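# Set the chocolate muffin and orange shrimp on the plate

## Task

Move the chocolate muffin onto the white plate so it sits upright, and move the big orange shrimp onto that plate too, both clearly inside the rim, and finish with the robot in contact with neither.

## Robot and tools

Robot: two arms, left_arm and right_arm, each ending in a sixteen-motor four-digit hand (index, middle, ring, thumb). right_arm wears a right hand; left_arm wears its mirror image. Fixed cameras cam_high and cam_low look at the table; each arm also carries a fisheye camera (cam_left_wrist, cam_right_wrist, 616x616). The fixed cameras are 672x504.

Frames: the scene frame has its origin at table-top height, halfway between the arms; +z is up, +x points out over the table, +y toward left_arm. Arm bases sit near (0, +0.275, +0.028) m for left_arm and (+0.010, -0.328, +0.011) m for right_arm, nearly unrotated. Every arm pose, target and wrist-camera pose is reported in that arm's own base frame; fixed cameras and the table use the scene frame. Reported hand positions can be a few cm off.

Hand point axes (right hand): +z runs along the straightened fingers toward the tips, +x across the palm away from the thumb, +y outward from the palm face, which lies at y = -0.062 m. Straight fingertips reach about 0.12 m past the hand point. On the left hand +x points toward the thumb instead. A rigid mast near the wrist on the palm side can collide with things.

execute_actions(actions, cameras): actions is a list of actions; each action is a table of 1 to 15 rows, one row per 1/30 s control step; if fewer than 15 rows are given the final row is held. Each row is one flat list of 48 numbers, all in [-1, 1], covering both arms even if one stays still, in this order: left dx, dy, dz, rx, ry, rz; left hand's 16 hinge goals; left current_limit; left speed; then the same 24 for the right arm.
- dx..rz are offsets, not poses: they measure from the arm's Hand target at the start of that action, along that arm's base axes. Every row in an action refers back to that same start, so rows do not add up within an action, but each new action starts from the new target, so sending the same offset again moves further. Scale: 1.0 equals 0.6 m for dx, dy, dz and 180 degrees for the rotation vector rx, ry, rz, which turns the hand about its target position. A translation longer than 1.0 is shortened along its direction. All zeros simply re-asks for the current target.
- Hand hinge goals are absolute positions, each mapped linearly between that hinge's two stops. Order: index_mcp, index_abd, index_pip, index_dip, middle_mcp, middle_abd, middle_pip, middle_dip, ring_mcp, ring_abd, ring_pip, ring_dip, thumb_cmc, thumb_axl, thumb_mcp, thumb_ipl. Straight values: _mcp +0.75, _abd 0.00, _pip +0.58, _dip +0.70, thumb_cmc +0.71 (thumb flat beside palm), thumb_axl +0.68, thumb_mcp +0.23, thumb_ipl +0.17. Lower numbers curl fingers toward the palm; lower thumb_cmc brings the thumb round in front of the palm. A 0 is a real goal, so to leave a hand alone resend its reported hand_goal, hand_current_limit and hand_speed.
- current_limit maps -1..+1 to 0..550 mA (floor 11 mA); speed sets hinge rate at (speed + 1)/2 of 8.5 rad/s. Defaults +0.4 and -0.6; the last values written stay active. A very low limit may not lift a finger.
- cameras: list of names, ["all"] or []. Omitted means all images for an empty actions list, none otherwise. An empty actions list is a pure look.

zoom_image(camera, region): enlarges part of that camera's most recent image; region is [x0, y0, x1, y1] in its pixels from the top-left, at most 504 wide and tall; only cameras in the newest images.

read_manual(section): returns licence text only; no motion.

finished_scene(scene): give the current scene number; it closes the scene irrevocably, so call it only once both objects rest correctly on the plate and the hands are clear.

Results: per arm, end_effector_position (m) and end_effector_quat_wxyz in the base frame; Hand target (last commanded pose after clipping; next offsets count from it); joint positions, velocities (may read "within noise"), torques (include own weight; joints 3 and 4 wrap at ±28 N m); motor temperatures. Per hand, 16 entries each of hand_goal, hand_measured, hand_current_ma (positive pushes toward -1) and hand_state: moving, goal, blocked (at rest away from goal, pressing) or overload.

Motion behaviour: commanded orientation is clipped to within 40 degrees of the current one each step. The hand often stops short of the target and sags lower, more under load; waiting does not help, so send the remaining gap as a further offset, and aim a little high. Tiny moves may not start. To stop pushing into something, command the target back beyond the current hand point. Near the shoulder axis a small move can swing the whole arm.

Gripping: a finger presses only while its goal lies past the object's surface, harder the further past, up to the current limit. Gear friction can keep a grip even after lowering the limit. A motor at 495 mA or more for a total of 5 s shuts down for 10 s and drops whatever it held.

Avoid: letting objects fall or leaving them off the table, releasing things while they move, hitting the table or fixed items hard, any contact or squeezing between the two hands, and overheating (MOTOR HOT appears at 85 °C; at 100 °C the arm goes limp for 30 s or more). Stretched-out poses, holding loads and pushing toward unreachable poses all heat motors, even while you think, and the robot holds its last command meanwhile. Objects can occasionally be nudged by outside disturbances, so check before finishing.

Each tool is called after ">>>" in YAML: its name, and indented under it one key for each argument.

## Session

>>> execute_actions:
  actions: []

>>> zoom_image:
  camera: "cam_high"
  region: [180, 180, 430, 380]

>>> zoom_image:
  camera: "cam_low"
  region: [200, 180, 520, 320]

Scene clock: 0.00 s.
left_arm: end_effector_position=(+0.6060, +0.3019, +0.3308) hand_goal=(+0.754, +0.000, +0.576, +0.696, +0.754, +0.000, +0.576, +0.696, +0.754, +0.000, +0.576, +0.696, +0.714, +0.678, +0.226, +0.168) hand_measured=(+0.754, +0.000, +0.576, +0.696, +0.754, +0.000, +0.576, +0.696, +0.754, +0.000, +0.576, +0.696, +0.714, +0.678, +0.226, +0.168) hand_current_ma=(+0, +0, +0, +0, +0, +0, +0, +0, +0, +0, +0, +0, +0, +0, +0, +0) hand_state=(goal, goal, goal, goal, goal, goal, goal, goal, goal, goal, goal, goal, goal, goal, goal, goal) hand_current_limit=0.40 hand_speed=-0.60 end_effector_quat_wxyz=(+0.069, +0.526, +0.839, +0.122) | right_arm: end_effector_position=(+0.4802, +0.5501, +0.1472) hand_goal=(+0.754, +0.000, +0.576, +0.696, +0.754, +0.000, +0.576, +0.696, +0.754, +0.000, +0.576, +0.696, +0.714, +0.678, +0.226, +0.168) hand_measured=(+0.754, +0.000, +0.576, +0.696, +0.754, +0.000, +0.576, +0.696, +0.754, +0.000, +0.576, +0.696, +0.714, +0.678, +0.226, +0.168) hand_current_ma=(+0, +0, +0, +0, +0, +0, +0, +0, +0, +0, +0, +0, +0, +0, +0, +0) hand_state=(goal, goal, goal, goal, goal, goal, goal, goal, goal, goal, goal, goal, goal, goal, goal, goal) hand_current_limit=0.40 hand_speed=-0.60 end_effector_quat_wxyz=(+0.536, -0.579, -0.572, -0.225)
Joint positions: left_arm=[0.42 1.729 1.863 -1.425 -0.021 -0.028] | right_arm=[0.691 1.909 1.489 -0.425 -1.122 1.17]
Joint velocities: within noise
Joint torques (N m): no reading
Motor temperatures (°C): left_arm=[29 31 36 29 30 29] | right_arm=[29 32 37 27 32 29]
Heat: left arm: hottest elbow 36 °C; right arm: hottest elbow 37 °C.
Hand target: left_arm +0.6091, +0.3033, +0.3562; +0.082, +0.523, +0.836, +0.142 | right_arm +0.4861, +0.5548, +0.1525; +0.535, -0.575, -0.574, -0.232
camera_calibration:
cam_left_wrist: T_world_to_cam=[[-0.177008, -0.955862, -0.234511, 0.445158], [-0.81681, 0.00974001, 0.576824, 0.250532], [-0.54908, 0.293653, -0.782482, 0.625413], [0, 0, 0, 1]] pos_world=[0.626835, 0.239415, 0.449256]
cam_right_wrist: T_world_to_cam=[[0.406224, -0.134865, -0.903766, 0.0472265], [-0.304687, -0.952439, 0.005178, 0.621293], [-0.86148, 0.273262, -0.427995, 0.452954], [0, 0, 0, 1]] pos_world=[0.560326, 0.474337, 0.233327]

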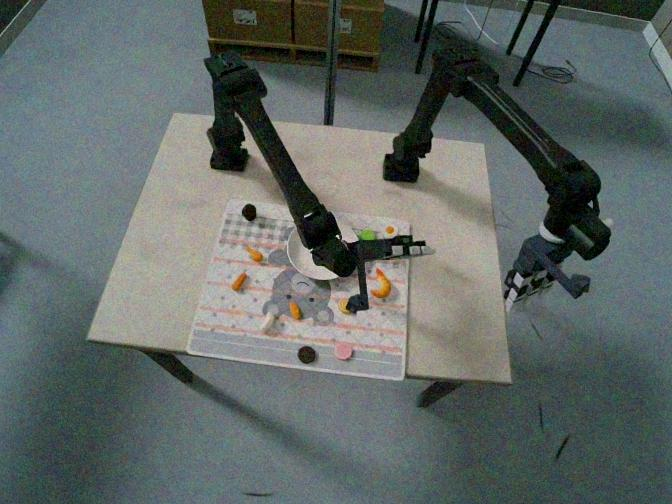

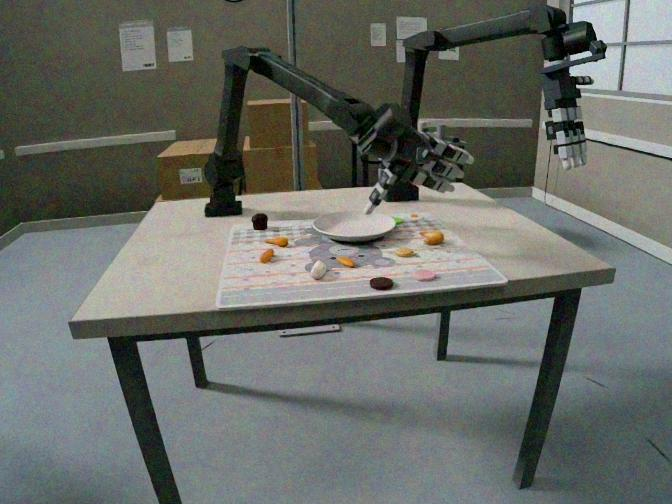

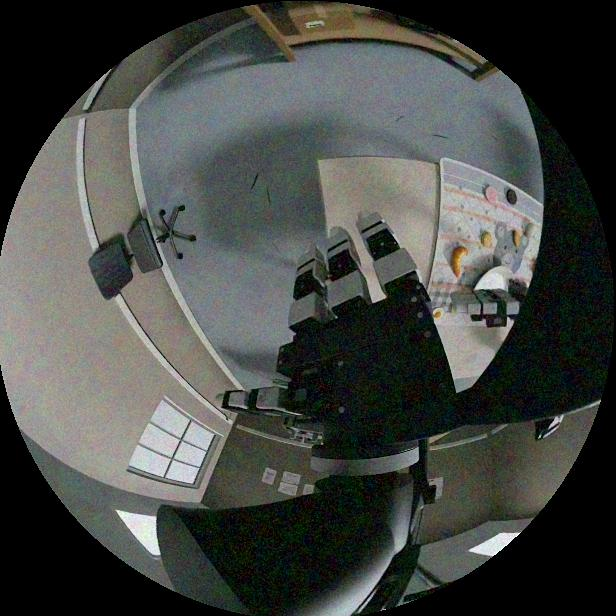

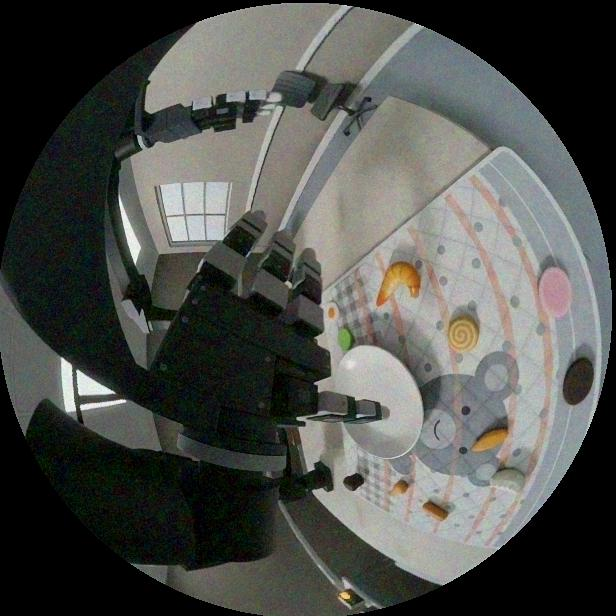

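Scaled by 2.016 from the camera's 672x504 image, which has a finer 960x720 frame.

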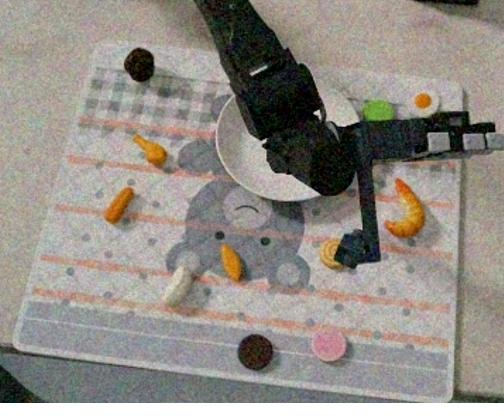

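Scaled by 1.575 from the camera's 672x504 image, which has a finer 960x720 frame.

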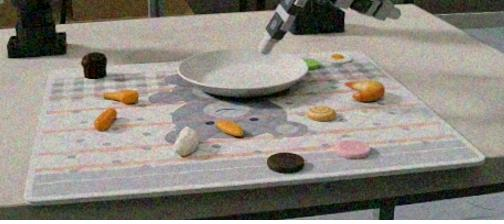

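>>> zoom_image:
  camera: "cam_right_wrist"
  region: [320, 220, 460, 340]

>>> zoom_image:
  camera: "cam_high"
  region: [350, 250, 420, 320]

Scaled by 3.600 from the camera's 616x616 image, which has a finer 880x880 frame.

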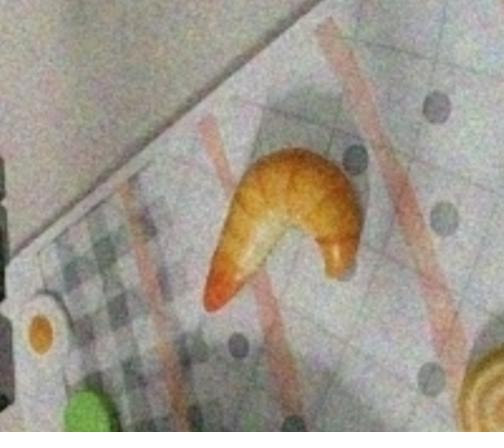

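Scaled by 7.200 from the camera's 672x504 image, which has a finer 960x720 frame.

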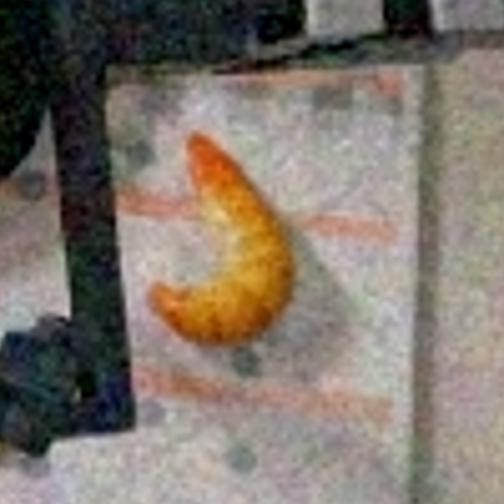

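>>> execute_actions:
  actions:
    - [[0,0,0,0,0,0,0.754,0,0.576,0.696,0.754,0,0.576,0.696,0.754,0,0.576,0.696,0.714,0.678,0.226,0.168,0.4,-0.6,-0.01,0,0.06,-0.02,0.025,-0.012,1,0,-0.737,0.406,1,0,-0.737,0.406,1,0,0.577,0.696,-0.657,0.677,-0.112,0.168,0.3,-0.6]]
    - [[0,0,0,0,0,0,0.754,0,0.576,0.696,0.754,0,0.576,0.696,0.754,0,0.576,0.696,0.714,0.678,0.226,0.168,0.4,-0.6,-0.03,0.009,0.02,-0.043,0.055,-0.028,1,0,-0.737,0.406,1,0,-0.737,0.406,1,0,0.577,0.696,-0.657,0.677,-0.112,0.168,0.3,-0.6]]
    - [[0,0,0,0,0,0,0.754,0,0.576,0.696,0.754,0,0.576,0.696,0.754,0,0.576,0.696,0.714,0.678,0.226,0.168,0.4,-0.6,-0.03,0.009,-0.01,-0.043,0.055,-0.028,1,0,-0.737,0.406,1,0,-0.737,0.406,1,0,0.577,0.696,-0.657,0.677,-0.112,0.168,0.3,-0.6]]
    - [[0,0,0,0,0,0,0.754,0,0.576,0.696,0.754,0,0.576,0.696,0.754,0,0.576,0.696,0.714,0.678,0.226,0.168,0.4,-0.6,-0.03,0.009,-0.02,-0.043,0.055,-0.028,1,0,-0.737,0.406,1,0,-0.737,0.406,1,0,0.577,0.696,-0.657,0.677,-0.112,0.168,0.3,-0.6]]
    - [[0,0,0,0,0,0,0.754,0,0.576,0.696,0.754,0,0.576,0.696,0.754,0,0.576,0.696,0.714,0.678,0.226,0.168,0.4,-0.6,-0.03,0.009,-0.03,-0.043,0.055,-0.028,1,0,-0.737,0.406,1,0,-0.737,0.406,1,0,0.577,0.696,-0.657,0.677,-0.112,0.168,0.3,-0.6]]
    - [[0,0,0,0,0,0,0.754,0,0.576,0.696,0.754,0,0.576,0.696,0.754,0,0.576,0.696,0.714,0.678,0.226,0.168,0.4,-0.6,-0.02,0.008,-0.03,-0.022,0.028,-0.015,1,0,-0.737,0.406,1,0,-0.737,0.406,1,0,0.577,0.696,-0.657,0.677,-0.112,0.168,0.3,-0.6]]
  cameras: ["cam_right_wrist","cam_high"]

>>> zoom_image:
  camera: "cam_right_wrist"
  region: [280, 80, 500, 300]

Scene clock: 128.20 s.
left_arm: end_effector_position=(+0.6060, +0.3019, +0.3308) hand_goal=(+0.754, +0.000, +0.576, +0.696, +0.754, +0.000, +0.576, +0.696, +0.754, +0.000, +0.576, +0.696, +0.714, +0.678, +0.226, +0.168) hand_measured=(+0.754, +0.000, +0.576, +0.696, +0.754, +0.000, +0.576, +0.696, +0.754, +0.000, +0.576, +0.696, +0.714, +0.678, +0.224, +0.168) hand_current_ma=(+0, +0, +0, +0, +0, +0, +0, +0, +0, +0, +0, +0, +0, +0, +0, +0) hand_state=(goal, goal, goal, goal, goal, goal, goal, goal, goal, goal, goal, goal, goal, goal, goal, goal) hand_current_limit=0.40 hand_speed=-0.60 end_effector_quat_wxyz=(+0.069, +0.526, +0.839, +0.122) | right_arm: end_effector_position=(+0.3886, +0.5675, +0.1432) hand_goal=(+1.000, +0.000, -0.736, +0.406, +1.000, +0.000, -0.736, +0.406, +1.000, +0.000, +0.578, +0.696, -0.656, +0.678, -0.112, +0.168) hand_measured=(+0.986, +0.002, -0.732, +0.408, +0.988, +0.002, -0.732, +0.408, +0.990, +0.000, +0.576, +0.696, -0.654, +0.678, -0.110, +0.168) hand_current_ma=(-7, +0, +1, +0, -5, +0, +1, +0, -5, +0, +0, +0, +0, +0, +0, +0) hand_state=(goal, goal, goal, goal, goal, goal, goal, goal, goal, goal, goal, goal, goal, goal, goal, goal) hand_current_limit=0.30 hand_speed=-0.60 end_effector_quat_wxyz=(-0.443, +0.858, +0.230, -0.121)
Joint positions: left_arm=[0.42 1.729 1.863 -1.425 -0.021 -0.028] | right_arm=[0.832 2.086 1.966 -1.051 -0.892 2.073]
Joint torques (N m): left_arm=[-2.32 -16.73 11.03 0.88 -0.17 0] | right_arm=[0.21 -20.89 13.49 0.64 -0.66 0.16]
Motor temperatures (°C): left_arm=[29 35 41 29 29 29] | right_arm=[29 36 43 28 33 29]
Heat: left arm: hottest elbow 41 °C; right arm: hottest elbow 43 °C.
Hand target: left_arm +0.6091, +0.3033, +0.3562; +0.082, +0.523, +0.836, +0.142 | right_arm +0.3960, +0.5812, +0.1464; -0.449, +0.860, +0.216, -0.112
Off the commanded pose: left_arm 0.026 m, 3 deg | right_arm 0.016 m, 2 deg.
joint sent to its limit (right arm) — joint 6 (wrist roll), upper limit. The joint targets still meet the commanded pose.
camera_calibration:
cam_right_wrist: T_world_to_cam=[[-0.469163, -0.685248, -0.557065, 0.686058], [-0.248822, -0.50267, 0.827895, 0.215196], [-0.847334, 0.527028, 0.0653293, 0.147519], [0, 0, 0, 1]] pos_world=[0.500416, 0.500546, 0.194383]
Images, in order (width x height): cam_high 672x504, cam_right_wrist 616x616.

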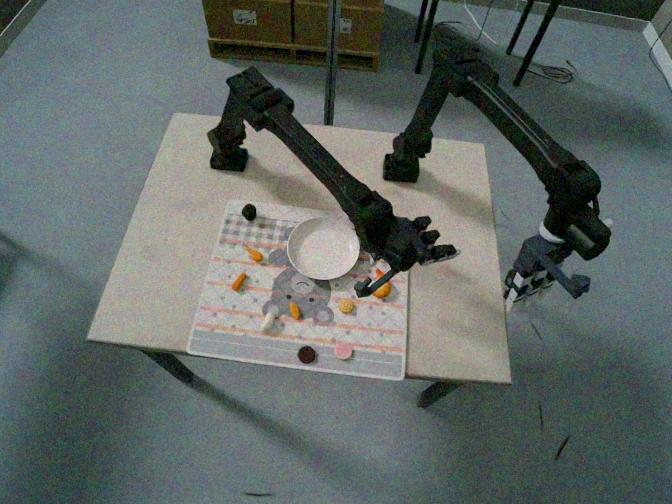

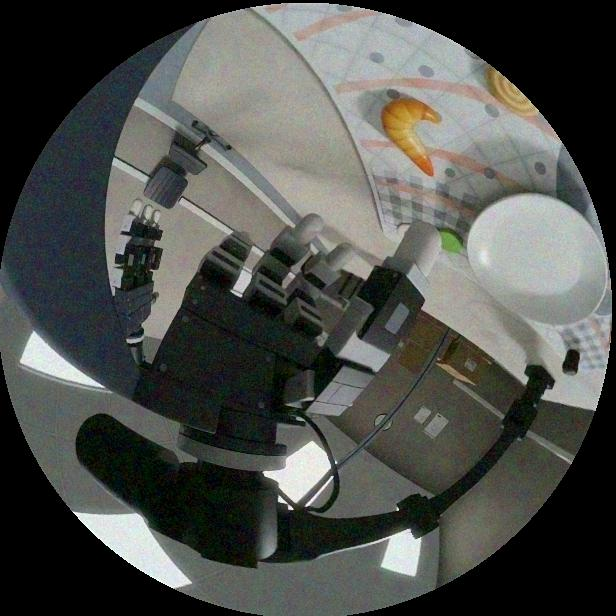

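Scaled by 2.291 from the camera's 616x616 image, which has a finer 880x880 frame.

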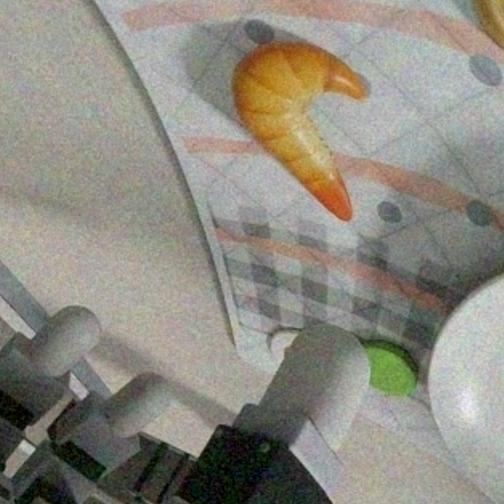

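>>> execute_actions:
  actions:
    - [[0,0,0,0,0,0,0.754,0,0.576,0.696,0.754,0,0.576,0.696,0.754,0,0.576,0.696,0.714,0.678,0.226,0.168,0.4,-0.6,0,0.01,-0.04,0,0,0,1,0,-0.737,0.406,1,0,-0.737,0.406,1,0,0.577,0.696,-0.657,0.677,-0.112,0.168,0.3,-0.6]]
    - [[0,0,0,0,0,0,0.754,0,0.576,0.696,0.754,0,0.576,0.696,0.754,0,0.576,0.696,0.714,0.678,0.226,0.168,0.4,-0.6,-0.01,0.005,-0.065,0,0,0,1,0,-0.737,0.406,1,0,-0.737,0.406,1,0,0.577,0.696,-0.657,0.677,-0.112,0.168,0.3,-0.6]]
    - [[0,0,0,0,0,0,0.754,0,0.576,0.696,0.754,0,0.576,0.696,0.754,0,0.576,0.696,0.714,0.678,0.226,0.168,0.4,-0.6,-0.005,0,-0.065,0,0,0,1,0,-0.737,0.406,1,0,-0.737,0.406,1,0,0.577,0.696,-0.657,0.677,-0.112,0.168,0.3,-0.6]]
    - [[0,0,0,0,0,0,0.754,0,0.576,0.696,0.754,0,0.576,0.696,0.754,0,0.576,0.696,0.714,0.678,0.226,0.168,0.4,-0.6,0,0,-0.04,0,0,0,1,0,-0.737,0.406,1,0,-0.737,0.406,1,0,0.577,0.696,-0.657,0.677,-0.112,0.168,0.3,-0.6]]
  cameras: ["cam_right_wrist","cam_low"]

>>> zoom_image:
  camera: "cam_right_wrist"
  region: [260, 100, 480, 320]

Scene clock: 168.57 s.
left_arm: end_effector_position=(+0.6060, +0.3019, +0.3308) hand_goal=(+0.754, +0.000, +0.576, +0.696, +0.754, +0.000, +0.576, +0.696, +0.754, +0.000, +0.576, +0.696, +0.714, +0.678, +0.226, +0.168) hand_measured=(+0.754, +0.000, +0.576, +0.696, +0.754, +0.000, +0.576, +0.696, +0.754, +0.000, +0.576, +0.696, +0.714, +0.678, +0.224, +0.168) hand_current_ma=(+0, +0, +0, +0, +0, +0, +0, +0, +0, +0, +0, +0, +0, +0, +0, +0) hand_state=(goal, goal, goal, goal, goal, goal, goal, goal, goal, goal, goal, goal, goal, goal, goal, goal) hand_current_limit=0.40 hand_speed=-0.60 end_effector_quat_wxyz=(+0.069, +0.526, +0.839, +0.122) | right_arm: end_effector_position=(+0.3942, +0.5913, +0.0512) hand_goal=(+1.000, +0.000, -0.736, +0.406, +1.000, +0.000, -0.736, +0.406, +1.000, +0.000, +0.578, +0.696, -0.656, +0.678, -0.112, +0.168) hand_measured=(+0.986, +0.002, -0.732, +0.408, +0.988, +0.002, -0.732, +0.408, +0.990, +0.000, +0.576, +0.696, -0.654, +0.678, -0.110, +0.168) hand_current_ma=(-7, +0, +1, +0, -5, +0, +1, +0, -5, +0, +0, +0, +0, +0, +0, +0) hand_state=(goal, goal, goal, goal, goal, goal, goal, goal, goal, goal, goal, goal, goal, goal, goal, goal) hand_current_limit=0.30 hand_speed=-0.60 end_effector_quat_wxyz=(-0.453, +0.851, +0.247, -0.104)
Joint positions: left_arm=[0.42 1.729 1.863 -1.425 -0.021 -0.028] | right_arm=[0.85 2.176 1.869 -0.81 -0.886 2.074]
Joint torques (N m): left_arm=[-2.26 -16.62 11.03 0.88 -0.17 -0.01] | right_arm=[0.26 -21.6 7.76 1.68 -0.66 0.14]
Heat: left arm: hottest elbow 42 °C; right arm: hottest elbow 44 °C.
Hand target: left_arm +0.6091, +0.3033, +0.3562; +0.082, +0.523, +0.836, +0.142 | right_arm +0.3870, +0.5902, +0.0206; -0.449, +0.860, +0.216, -0.112
Off the commanded pose: left_arm 0.026 m, 3 deg | right_arm 0.032 m, 4 deg.
joint sent to its limit (right arm) — joint 6 (wrist roll), upper limit. The joint targets are off in orientation, not in position.
camera_calibration:
cam_right_wrist: T_world_to_cam=[[-0.436788, -0.672065, -0.597951, 0.635244], [-0.272387, -0.534696, 0.799941, 0.334301], [-0.857334, 0.512279, 0.0504872, 0.159108], [0, 0, 0, 1]] pos_world=[0.504935, 0.524166, 0.10439]
Images, in order (width x height): cam_low 672x504, cam_right_wrist 616x616.

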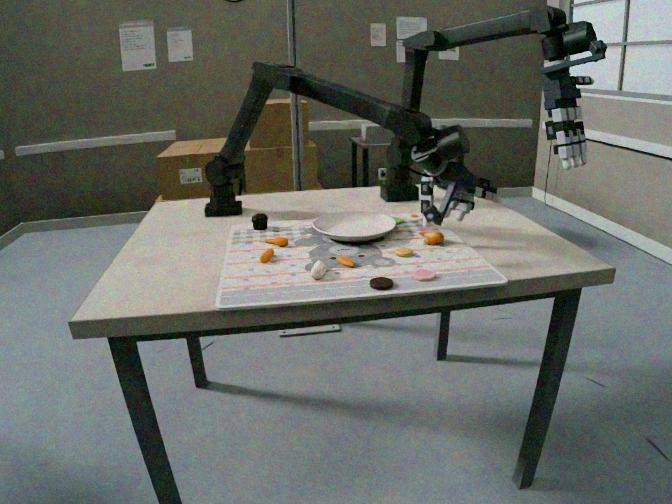

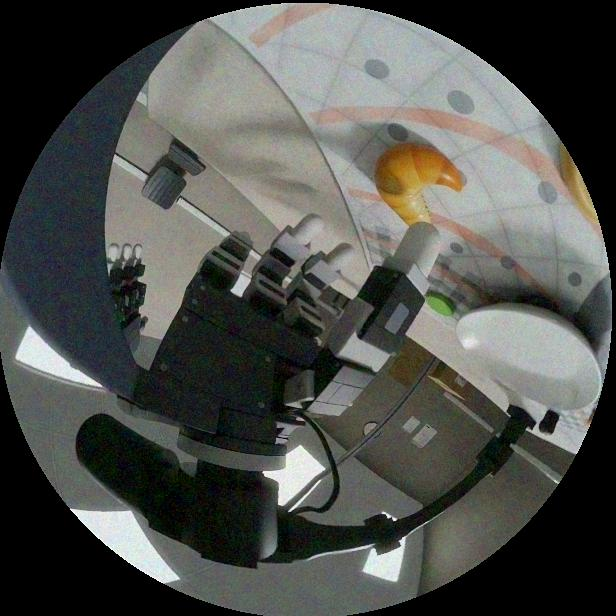

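Scaled by 2.291 from the camera's 616x616 image, which has a finer 880x880 frame.

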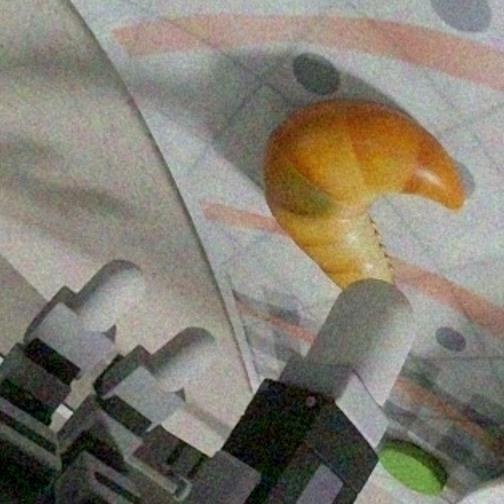

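>>> execute_actions:
  actions:
    - [[0,0,0,0,0,0,0.754,0,0.576,0.696,0.754,0,0.576,0.696,0.754,0,0.576,0.696,0.714,0.678,0.226,0.168,0.4,-0.6,-0.008,-0.018,-0.01,0,0,0,1,0,-0.737,0.406,1,0,-0.737,0.406,1,0,0.577,0.696,-0.657,0.677,-0.112,0.168,0.3,-0.6]]
    - [[0,0,0,0,0,0,0.754,0,0.576,0.696,0.754,0,0.576,0.696,0.754,0,0.576,0.696,0.714,0.678,0.226,0.168,0.4,-0.6,-0.002,-0.002,-0.04,0,0,0,1,0,-0.737,0.406,1,0,-0.737,0.406,1,0,0.577,0.696,-0.657,0.677,-0.112,0.168,0.3,-0.6]]
  cameras: ["cam_right_wrist","cam_low"]

>>> zoom_image:
  camera: "cam_right_wrist"
  region: [260, 100, 480, 320]

Scene clock: 184.43 s.
left_arm: end_effector_position=(+0.6060, +0.3019, +0.3308) hand_goal=(+0.754, +0.000, +0.576, +0.696, +0.754, +0.000, +0.576, +0.696, +0.754, +0.000, +0.576, +0.696, +0.714, +0.678, +0.226, +0.168) hand_measured=(+0.754, +0.000, +0.576, +0.696, +0.754, +0.000, +0.576, +0.696, +0.754, +0.000, +0.576, +0.696, +0.714, +0.678, +0.224, +0.168) hand_current_ma=(+0, +0, +0, +0, +0, +0, +0, +0, +0, +0, +0, +0, +0, +0, +0, +0) hand_state=(goal, goal, goal, goal, goal, goal, goal, goal, goal, goal, goal, goal, goal, goal, goal, goal) hand_current_limit=0.40 hand_speed=-0.60 end_effector_quat_wxyz=(+0.069, +0.526, +0.839, +0.122) | right_arm: end_effector_position=(+0.3866, +0.5826, +0.0200) hand_goal=(+1.000, +0.000, -0.736, +0.406, +1.000, +0.000, -0.736, +0.406, +1.000, +0.000, +0.578, +0.696, -0.656, +0.678, -0.112, +0.168) hand_measured=(+0.986, +0.002, -0.732, +0.408, +0.988, +0.002, -0.732, +0.408, +0.990, +0.000, +0.576, +0.696, -0.654, +0.678, -0.110, +0.168) hand_current_ma=(-7, +0, +1, +0, -5, +0, +1, +0, -5, +0, +0, +0, +0, +0, +0, +0) hand_state=(goal, goal, goal, goal, goal, goal, goal, goal, goal, goal, goal, goal, goal, goal, goal, goal) hand_current_limit=0.30 hand_speed=-0.60 end_effector_quat_wxyz=(-0.452, +0.851, +0.247, -0.104)
Joint positions: left_arm=[0.42 1.729 1.863 -1.425 -0.021 -0.028] | right_arm=[0.85 2.176 1.782 -0.724 -0.886 2.074]
Joint torques (N m): left_arm=[-2.2 -16.62 11.06 0.9 -0.16 0] | right_arm=[-0.03 -21.42 7.49 1.68 -0.71 0.14]
Heat: left arm: hottest elbow 42 °C; right arm: hottest elbow 44 °C.
Hand target: left_arm +0.6091, +0.3033, +0.3562; +0.082, +0.523, +0.836, +0.142 | right_arm +0.3811, +0.5783, -0.0093; -0.449, +0.860, +0.216, -0.112
Off the commanded pose: left_arm 0.026 m, 3 deg | right_arm 0.030 m, 4 deg.
joint sent to its limit (right arm) — joint 6 (wrist roll), upper limit. The joint targets are off in orientation, not in position.
camera_calibration:
cam_right_wrist: T_world_to_cam=[[-0.43695, -0.672253, -0.597621, 0.607582], [-0.272139, -0.534463, 0.800181, 0.352409], [-0.857331, 0.512275, 0.0505872, 0.158572], [0, 0, 0, 1]] pos_world=[0.497335, 0.515566, 0.0730904]
Images, in order (width x height): cam_low 672x504, cam_right_wrist 616x616.

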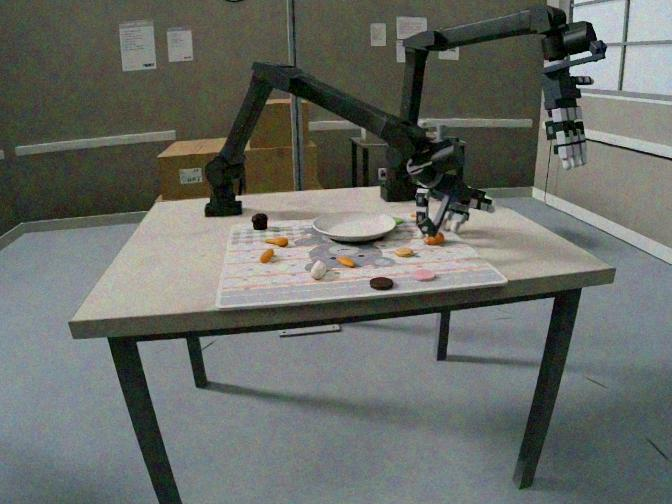

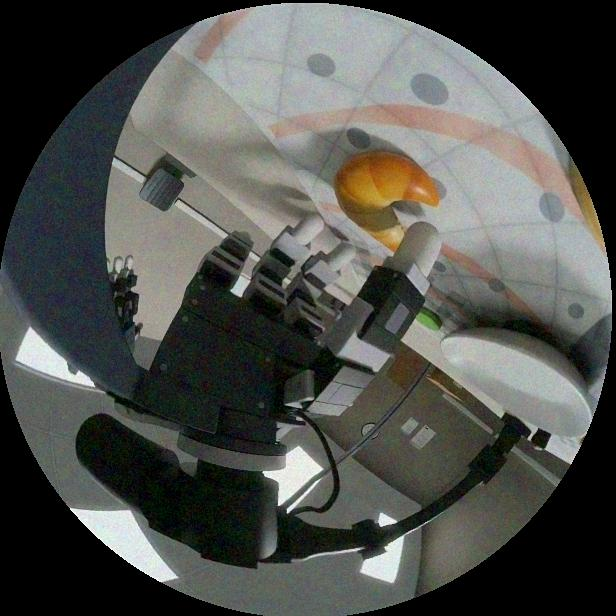

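Scaled by 2.291 from the camera's 616x616 image, which has a finer 880x880 frame.

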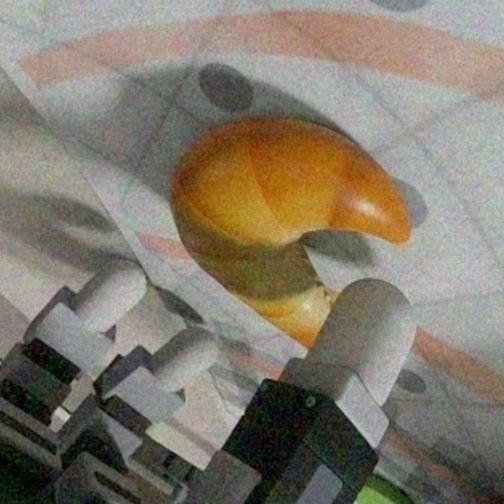

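>>> execute_actions:
  actions:
    - [[0,0,0,0,0,0,0.754,0,0.576,0.696,0.754,0,0.576,0.696,0.754,0,0.576,0.696,0.714,0.678,0.226,0.168,0.4,-0.6,0.003,0,-0.006,0,0,0,0.8,0,-0.737,0.406,0.85,0,-0.737,0.406,1,0,0.577,0.696,-0.657,0.677,-0.2,0.168,0.2,-0.8]]
    - [[0,0,0,0,0,0,0.754,0,0.576,0.696,0.754,0,0.576,0.696,0.754,0,0.576,0.696,0.714,0.678,0.226,0.168,0.4,-0.6,0,0,0,0,0,0,0.66,0,-0.737,0.406,0.72,0,-0.737,0.406,1,0,0.577,0.696,-0.657,0.677,-0.25,0.168,0.2,-0.85]]
    - [[0,0,0,0,0,0,0.754,0,0.576,0.696,0.754,0,0.576,0.696,0.754,0,0.576,0.696,0.714,0.678,0.226,0.168,0.4,-0.6,0,0,0,0,0,0,0.55,0,-0.737,0.406,0.6,0,-0.737,0.406,1,0,0.577,0.696,-0.657,0.677,-0.27,0.168,0.2,-0.85]]
  cameras: ["cam_right_wrist","cam_low"]

>>> zoom_image:
  camera: "cam_right_wrist"
  region: [260, 100, 480, 320]

Scene clock: 202.70 s.
left_arm: end_effector_position=(+0.6060, +0.3019, +0.3308) hand_goal=(+0.754, +0.000, +0.576, +0.696, +0.754, +0.000, +0.576, +0.696, +0.754, +0.000, +0.576, +0.696, +0.714, +0.678, +0.226, +0.168) hand_measured=(+0.754, +0.000, +0.576, +0.696, +0.754, +0.000, +0.576, +0.696, +0.754, +0.000, +0.576, +0.696, +0.714, +0.678, +0.224, +0.168) hand_current_ma=(+0, +0, +0, +0, +0, +0, +0, +0, +0, +0, +0, +0, +0, +0, +0, +0) hand_state=(goal, goal, goal, goal, goal, goal, goal, goal, goal, goal, goal, goal, goal, goal, goal, goal) hand_current_limit=0.40 hand_speed=-0.60 end_effector_quat_wxyz=(+0.069, +0.526, +0.839, +0.122) | right_arm: end_effector_position=(+0.3872, +0.5833, +0.0190) hand_goal=(+0.550, +0.000, -0.736, +0.406, +0.600, +0.000, -0.736, +0.406, +1.000, +0.000, +0.578, +0.696, -0.656, +0.678, -0.270, +0.168) hand_measured=(+0.548, +0.002, -0.732, +0.408, +0.598, +0.002, -0.732, +0.408, +0.990, +0.000, +0.576, +0.696, -0.654, +0.678, -0.262, +0.168) hand_current_ma=(+0, +0, +1, +0, +0, +0, +1, +0, -5, +0, +0, +0, +0, +0, +4, +0) hand_state=(goal, goal, goal, goal, goal, goal, goal, goal, goal, goal, goal, goal, goal, goal, goal, goal) hand_current_limit=0.20 hand_speed=-0.85 end_effector_quat_wxyz=(-0.453, +0.850, +0.247, -0.103)
Joint positions: left_arm=[0.42 1.729 1.863 -1.425 -0.021 -0.028] | right_arm=[0.85 2.178 1.782 -0.719 -0.886 2.074]
Joint torques (N m): left_arm=[-2.37 -16.73 11.03 0.9 -0.17 0] | right_arm=[-0.15 -20.89 7.56 1.72 -0.69 0.14]
Heat: left arm: hottest elbow 42 °C; right arm: hottest elbow 43 °C.
Hand target: left_arm +0.6091, +0.3033, +0.3562; +0.082, +0.523, +0.836, +0.142 | right_arm +0.3829, +0.5783, -0.0129; -0.449, +0.860, +0.216, -0.112
Off the commanded pose: left_arm 0.026 m, 3 deg | right_arm 0.033 m, 4 deg.
joint sent to its limit (right arm) — joint 6 (wrist roll), upper limit. The joint targets still meet the commanded pose.
camera_calibration:
cam_right_wrist: T_world_to_cam=[[-0.435884, -0.671043, -0.599755, 0.606539], [-0.273574, -0.536071, 0.798615, 0.355271], [-0.857416, 0.512181, 0.050085, 0.158922], [0, 0, 0, 1]] pos_world=[0.497836, 0.516067, 0.0720907]
Images, in order (width x height): cam_low 672x504, cam_right_wrist 616x616.

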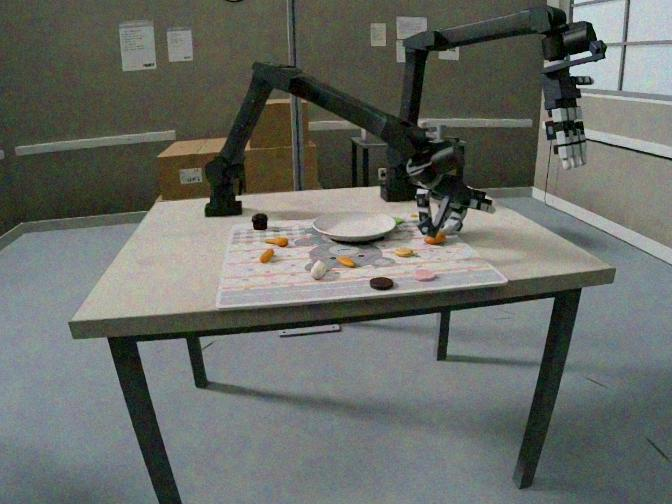

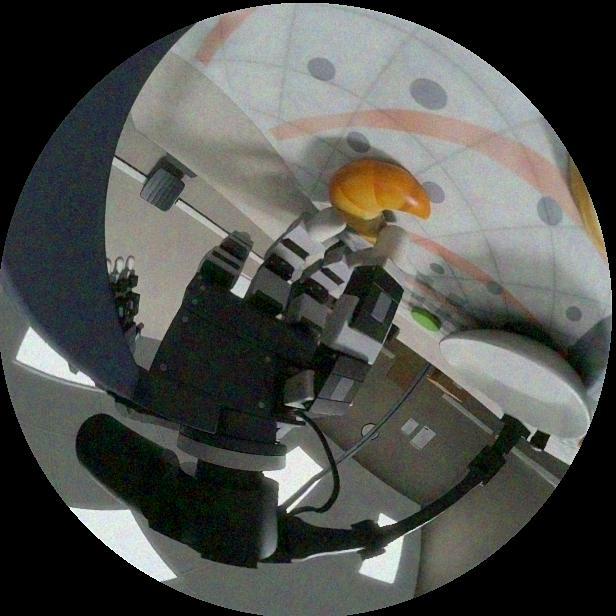

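Scaled by 2.291 from the camera's 616x616 image, which has a finer 880x880 frame.

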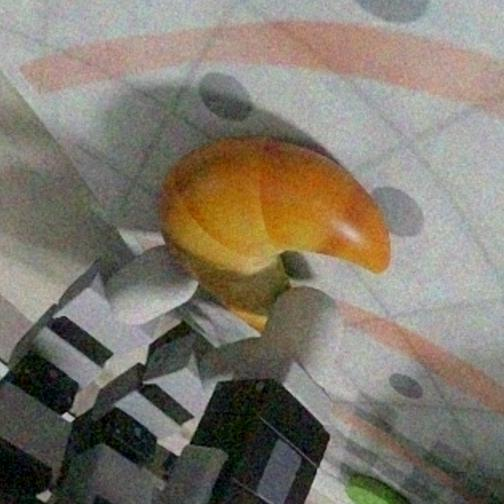

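>>> execute_actions:
  actions:
    - [[0,0,0,0,0,0,0.754,0,0.576,0.696,0.754,0,0.576,0.696,0.754,0,0.576,0.696,0.714,0.678,0.226,0.168,0.4,-0.6,0,0,0,0,0,0,0.50,0,-0.737,0.406,0.53,0,-0.737,0.406,1,0,0.577,0.696,-0.657,0.677,-0.35,0.168,0.3,-0.85]]
    - [[0,0,0,0,0,0,0.754,0,0.576,0.696,0.754,0,0.576,0.696,0.754,0,0.576,0.696,0.714,0.678,0.226,0.168,0.4,-0.6,0,0,0,0,0,0,0.45,0,-0.737,0.406,0.47,0,-0.737,0.406,1,0,0.577,0.696,-0.657,0.677,-0.42,0.168,0.3,-0.85]]
  cameras: ["cam_right_wrist"]

Scene clock: 244.10 s.
left_arm: end_effector_position=(+0.6060, +0.3019, +0.3308) hand_goal=(+0.754, +0.000, +0.576, +0.696, +0.754, +0.000, +0.576, +0.696, +0.754, +0.000, +0.576, +0.696, +0.714, +0.678, +0.226, +0.168) hand_measured=(+0.754, +0.000, +0.576, +0.696, +0.754, +0.000, +0.576, +0.696, +0.754, +0.000, +0.576, +0.696, +0.714, +0.678, +0.224, +0.168) hand_current_ma=(+0, +0, +0, +0, +0, +0, +0, +0, +0, +0, +0, +0, +0, +0, +0, +0) hand_state=(goal, goal, goal, goal, goal, goal, goal, goal, goal, goal, goal, goal, goal, goal, goal, goal) hand_current_limit=0.40 hand_speed=-0.60 end_effector_quat_wxyz=(+0.069, +0.526, +0.839, +0.122) | right_arm: end_effector_position=(+0.3873, +0.5834, +0.0190) hand_goal=(+0.450, +0.000, -0.736, +0.406, +0.470, +0.000, -0.736, +0.406, +1.000, +0.000, +0.578, +0.696, -0.656, +0.678, -0.420, +0.168) hand_measured=(+0.454, +0.002, -0.732, +0.408, +0.516, +0.000, -0.722, +0.410, +0.990, +0.000, +0.576, +0.696, -0.626, +0.700, -0.344, +0.182) hand_current_ma=(+1, +0, +1, +0, +61, +0, +7, +1, -5, +0, +0, +0, +27, +22, +197, +13) hand_state=(goal, goal, goal, goal, blocked, goal, goal, goal, goal, goal, goal, goal, blocked, blocked, blocked, goal) hand_current_limit=0.30 hand_speed=-0.85 end_effector_quat_wxyz=(-0.453, +0.850, +0.247, -0.102)
Joint positions: left_arm=[0.42 1.729 1.863 -1.425 -0.021 -0.028] | right_arm=[0.85 2.178 1.782 -0.718 -0.886 2.075]
Joint torques (N m): left_arm=[-2.2 -16.62 11.02 0.88 -0.16 -0.01] | right_arm=[-0.26 -21.01 7.53 1.62 -0.68 0.13]
Heat: left arm: hottest elbow 42 °C; right arm: hottest elbow 41 °C.
Hand target: left_arm +0.6091, +0.3033, +0.3562; +0.082, +0.523, +0.836, +0.142 | right_arm +0.3829, +0.5783, -0.0129; -0.449, +0.860, +0.216, -0.112
Off the commanded pose: left_arm 0.026 m, 3 deg | right_arm 0.033 m, 4 deg.
joint sent to its limit (right arm) — joint 6 (wrist roll), upper limit. The joint targets still meet the commanded pose.
camera_calibration:
cam_right_wrist: T_world_to_cam=[[-0.43611, -0.670474, -0.600228, 0.606562], [-0.274032, -0.536376, 0.798253, 0.355683], [-0.857155, 0.512608, 0.0501872, 0.158594], [0, 0, 0, 1]] pos_world=[0.497936, 0.516167, 0.0721907]
Images, in order (width x height): cam_right_wrist 616x616.

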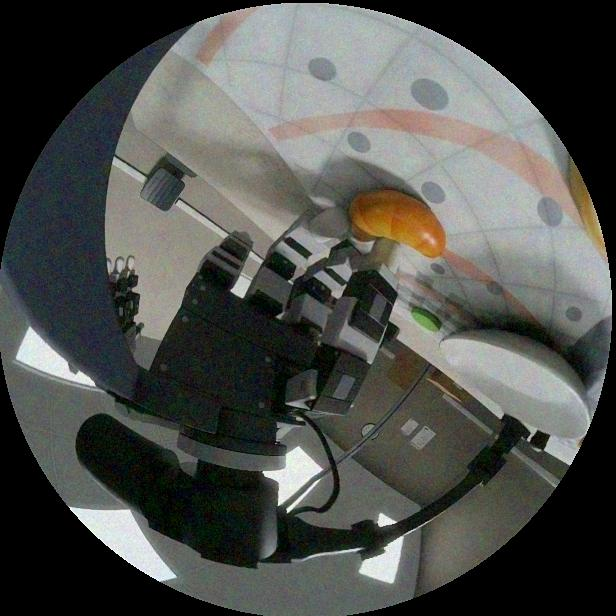

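>>> zoom_image:
  camera: "cam_right_wrist"
  region: [230, 150, 470, 390]

Scaled by 2.100 from the camera's 616x616 image, which has a finer 880x880 frame.

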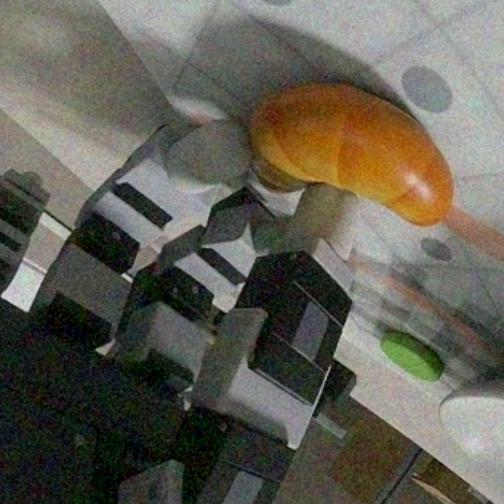

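>>> execute_actions:
  actions:
    - [[0,0,0,0,0,0,0.754,0,0.576,0.696,0.754,0,0.576,0.696,0.754,0,0.576,0.696,0.714,0.678,0.226,0.168,0.4,-0.6,0,0,0,0,0,0,0.39,0,-0.75,0.39,0.42,0,-0.75,0.39,1,0,0.577,0.696,-0.657,0.677,-0.46,0.15,0.3,-0.85]]
    - [[0,0,0,0,0,0,0.754,0,0.576,0.696,0.754,0,0.576,0.696,0.754,0,0.576,0.696,0.714,0.678,0.226,0.168,0.4,-0.6,0,0,0,0,0,0,0.34,0,-0.76,0.38,0.36,0,-0.76,0.38,1,0,0.577,0.696,-0.657,0.677,-0.52,0.13,0.4,-0.85]]
  cameras: ["cam_right_wrist"]

>>> zoom_image:
  camera: "cam_right_wrist"
  region: [230, 150, 470, 390]

Scene clock: 259.23 s.
left_arm: end_effector_position=(+0.6060, +0.3019, +0.3308) hand_goal=(+0.754, +0.000, +0.576, +0.696, +0.754, +0.000, +0.576, +0.696, +0.754, +0.000, +0.576, +0.696, +0.714, +0.678, +0.226, +0.168) hand_measured=(+0.754, +0.000, +0.576, +0.696, +0.754, +0.000, +0.576, +0.696, +0.754, +0.000, +0.576, +0.696, +0.714, +0.678, +0.224, +0.168) hand_current_ma=(+0, +0, +0, +0, +0, +0, +0, +0, +0, +0, +0, +0, +0, +0, +0, +0) hand_state=(goal, goal, goal, goal, goal, goal, goal, goal, goal, goal, goal, goal, goal, goal, goal, goal) hand_current_limit=0.40 hand_speed=-0.60 end_effector_quat_wxyz=(+0.069, +0.526, +0.839, +0.122) | right_arm: end_effector_position=(+0.3873, +0.5835, +0.0188) hand_goal=(+0.340, +0.000, -0.760, +0.380, +0.360, +0.000, -0.760, +0.380, +1.000, +0.000, +0.578, +0.696, -0.656, +0.678, -0.520, +0.130) hand_measured=(+0.382, +0.002, -0.742, +0.386, +0.360, +0.000, -0.752, +0.384, +0.990, +0.000, +0.576, +0.696, -0.676, +0.662, -0.466, +0.154) hand_current_ma=(+50, +0, +11, +2, +0, +0, +3, +1, -5, +0, +0, +0, -13, -13, +108, +27) hand_state=(blocked, goal, goal, goal, goal, goal, goal, goal, goal, goal, goal, goal, goal, goal, blocked, blocked) hand_current_limit=0.40 hand_speed=-0.85 end_effector_quat_wxyz=(-0.453, +0.850, +0.247, -0.102)
Joint positions: left_arm=[0.42 1.729 1.863 -1.425 -0.021 -0.028] | right_arm=[0.85 2.179 1.782 -0.717 -0.886 2.075]
Joint torques (N m): left_arm=[-2.26 -16.67 11.04 0.91 -0.17 -0.01] | right_arm=[-0.21 -20.89 7.53 1.62 -0.66 0.13]
Heat: left arm: hottest elbow 42 °C; right arm: hottest elbow 41 °C.
Hand target: left_arm +0.6091, +0.3033, +0.3562; +0.082, +0.523, +0.836, +0.142 | right_arm +0.3829, +0.5783, -0.0129; -0.449, +0.860, +0.216, -0.111
Off the commanded pose: left_arm 0.026 m, 3 deg | right_arm 0.033 m, 4 deg.
joint sent to its limit (right arm) — joint 6 (wrist roll), upper limit. The joint targets still meet the commanded pose.
camera_calibration:
cam_right_wrist: T_world_to_cam=[[-0.436228, -0.67033, -0.600302, 0.606499], [-0.274078, -0.536444, 0.798191, 0.35596], [-0.85708, 0.512723, 0.0502888, 0.158448], [0, 0, 0, 1]] pos_world=[0.497936, 0.516267, 0.0719906]
Images, in order (width x height): cam_right_wrist 616x616.

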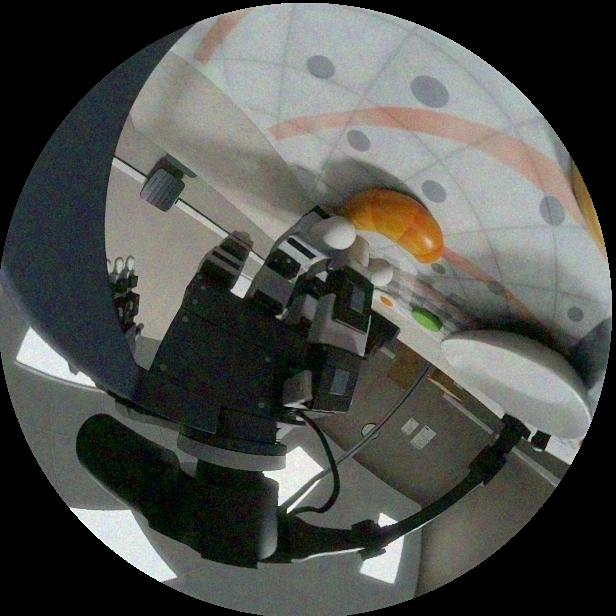

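Scaled by 2.100 from the camera's 616x616 image, which has a finer 880x880 frame.

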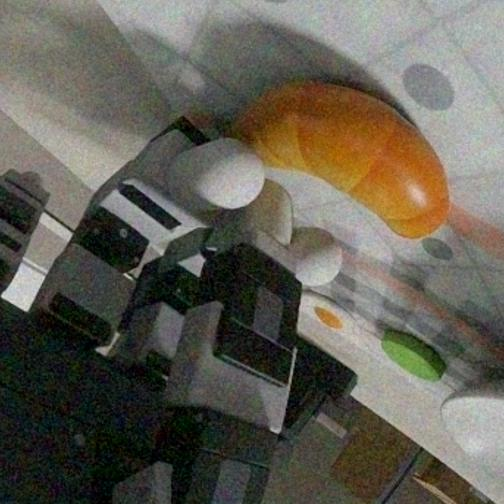

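>>> execute_actions:
  actions:
    - [[0,0,0,0,0,0,0.754,0,0.576,0.696,0.754,0,0.576,0.696,0.754,0,0.576,0.696,0.714,0.678,0.226,0.168,0.4,-0.6,0,0,0,0,0,0,0.55,0,-0.737,0.406,0.55,0,-0.737,0.406,1,0,0.577,0.696,-0.657,0.677,-0.35,0.168,0.3,-0.8]]
    - [[0,0,0,0,0,0,0.754,0,0.576,0.696,0.754,0,0.576,0.696,0.754,0,0.576,0.696,0.714,0.678,0.226,0.168,0.4,-0.6,-0.04,0,0.17,0,0,0,0.80,0,-0.737,0.406,0.80,0,-0.737,0.406,1,0,0.577,0.696,-0.657,0.677,-0.2,0.168,0.3,-0.8]]
    - [[0,0,0,0,0,0,0.754,0,0.576,0.696,0.754,0,0.576,0.696,0.754,0,0.576,0.696,0.714,0.678,0.226,0.168,0.4,-0.6,-0.08,-0.08,0.08,0,0,0,0.80,0,-0.737,0.406,0.80,0,-0.737,0.406,1,0,0.577,0.696,-0.657,0.677,-0.2,0.168,0.3,-0.8]]
  cameras: ["cam_right_wrist","cam_high"]

>>> zoom_image:
  camera: "cam_right_wrist"
  region: [230, 150, 470, 390]

>>> zoom_image:
  camera: "cam_high"
  region: [200, 180, 460, 375]

Scene clock: 281.43 s.
left_arm: end_effector_position=(+0.6060, +0.3019, +0.3308) hand_goal=(+0.754, +0.000, +0.576, +0.696, +0.754, +0.000, +0.576, +0.696, +0.754, +0.000, +0.576, +0.696, +0.714, +0.678, +0.226, +0.168) hand_measured=(+0.754, +0.000, +0.576, +0.696, +0.754, +0.000, +0.576, +0.696, +0.754, +0.000, +0.576, +0.696, +0.714, +0.678, +0.224, +0.168) hand_current_ma=(+0, +0, +0, +0, +0, +0, +0, +0, +0, +0, +0, +0, +0, +0, +0, +0) hand_state=(goal, goal, goal, goal, goal, goal, goal, goal, goal, goal, goal, goal, goal, goal, goal, goal) hand_current_limit=0.40 hand_speed=-0.60 end_effector_quat_wxyz=(+0.069, +0.526, +0.839, +0.122) | right_arm: end_effector_position=(+0.3182, +0.5328, +0.1504) hand_goal=(+0.800, +0.000, -0.736, +0.406, +0.800, +0.000, -0.736, +0.406, +1.000, +0.000, +0.578, +0.696, -0.656, +0.678, -0.200, +0.168) hand_measured=(+0.786, +0.002, -0.736, +0.404, +0.788, +0.000, -0.738, +0.404, +0.990, +0.000, +0.576, +0.696, -0.658, +0.676, -0.202, +0.166) hand_current_ma=(-7, +0, +0, +0, -6, +0, +0, +0, -5, +0, +0, +0, +0, +0, +0, +0) hand_state=(goal, goal, goal, goal, goal, goal, goal, goal, goal, goal, goal, goal, goal, goal, goal, goal) hand_current_limit=0.30 hand_speed=-0.80 end_effector_quat_wxyz=(-0.448, +0.848, +0.258, -0.112)
Joint positions: left_arm=[0.42 1.729 1.863 -1.425 -0.021 -0.028] | right_arm=[0.881 1.863 1.634 -0.897 -0.883 2.075]
Joint torques (N m): left_arm=[-2.37 -16.62 11.06 0.9 -0.17 0] | right_arm=[0.26 -19.31 7.97 0.91 -0.63 0.13]
Heat: left arm: hottest elbow 42 °C; right arm: hottest elbow 40 °C.
Hand target: left_arm +0.6091, +0.3033, +0.3562; +0.082, +0.523, +0.836, +0.142 | right_arm +0.3108, +0.5302, +0.1369; -0.449, +0.860, +0.216, -0.112
Off the commanded pose: left_arm 0.026 m, 3 deg | right_arm 0.015 m, 5 deg.
joint sent to its limit (right arm) — joint 6 (wrist roll), upper limit. The joint targets are off in orientation, not in position.
camera_calibration:
cam_right_wrist: T_world_to_cam=[[-0.419099, -0.688753, -0.591587, 0.624375], [-0.254061, -0.536579, 0.804696, 0.19754], [-0.87167, 0.487547, 0.0498943, 0.136724], [0, 0, 0, 1]] pos_world=[0.431041, 0.469376, 0.203591]
Images, in order (width x height): cam_high 672x504, cam_right_wrist 616x616.

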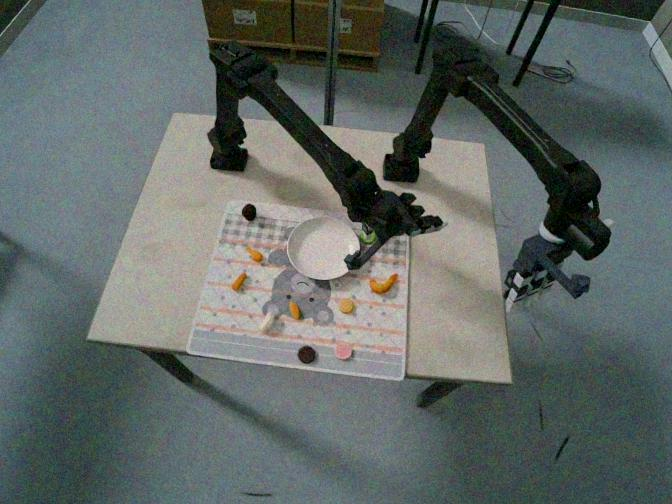

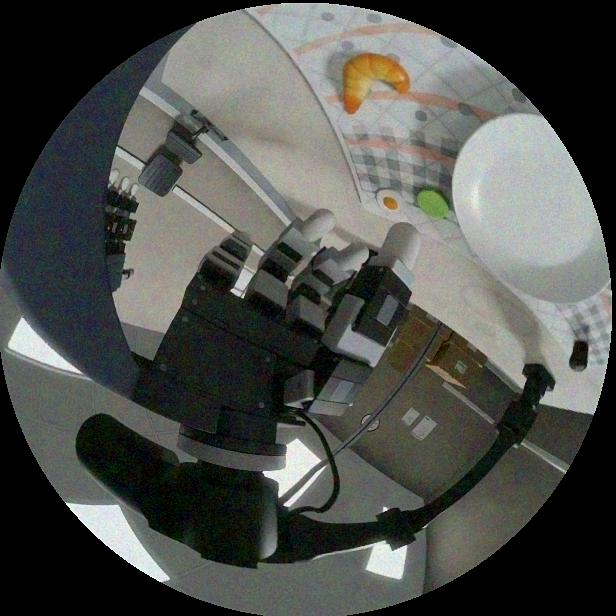

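Scaled by 2.100 from the camera's 616x616 image, which has a finer 880x880 frame.

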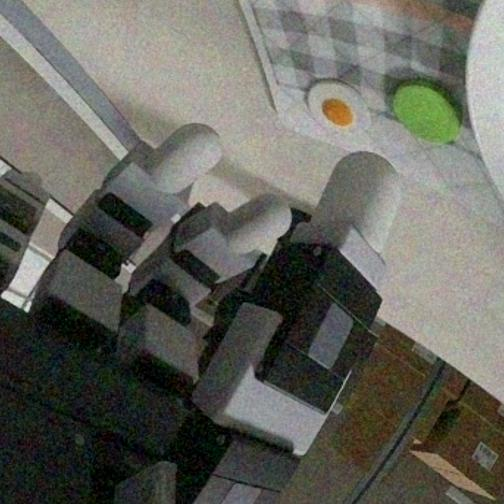

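Scaled by 1.938 from the camera's 672x504 image, which has a finer 960x720 frame.

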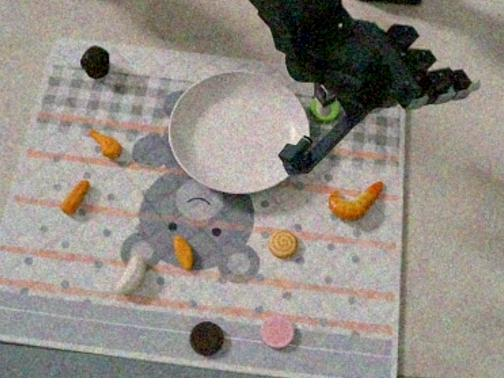

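>>> zoom_image:
  camera: "cam_right_wrist"
  region: [310, 30, 440, 160]

Scaled by 3.877 from the camera's 616x616 image, which has a finer 880x880 frame.

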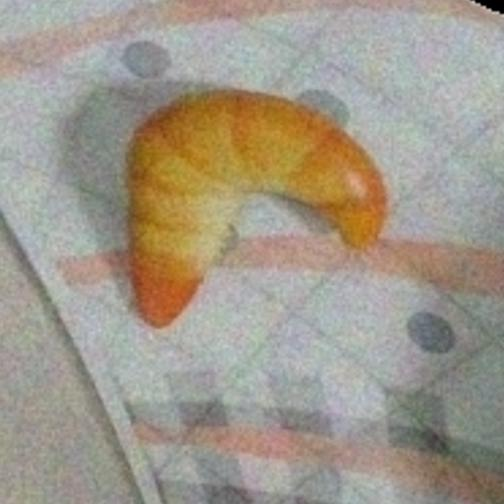

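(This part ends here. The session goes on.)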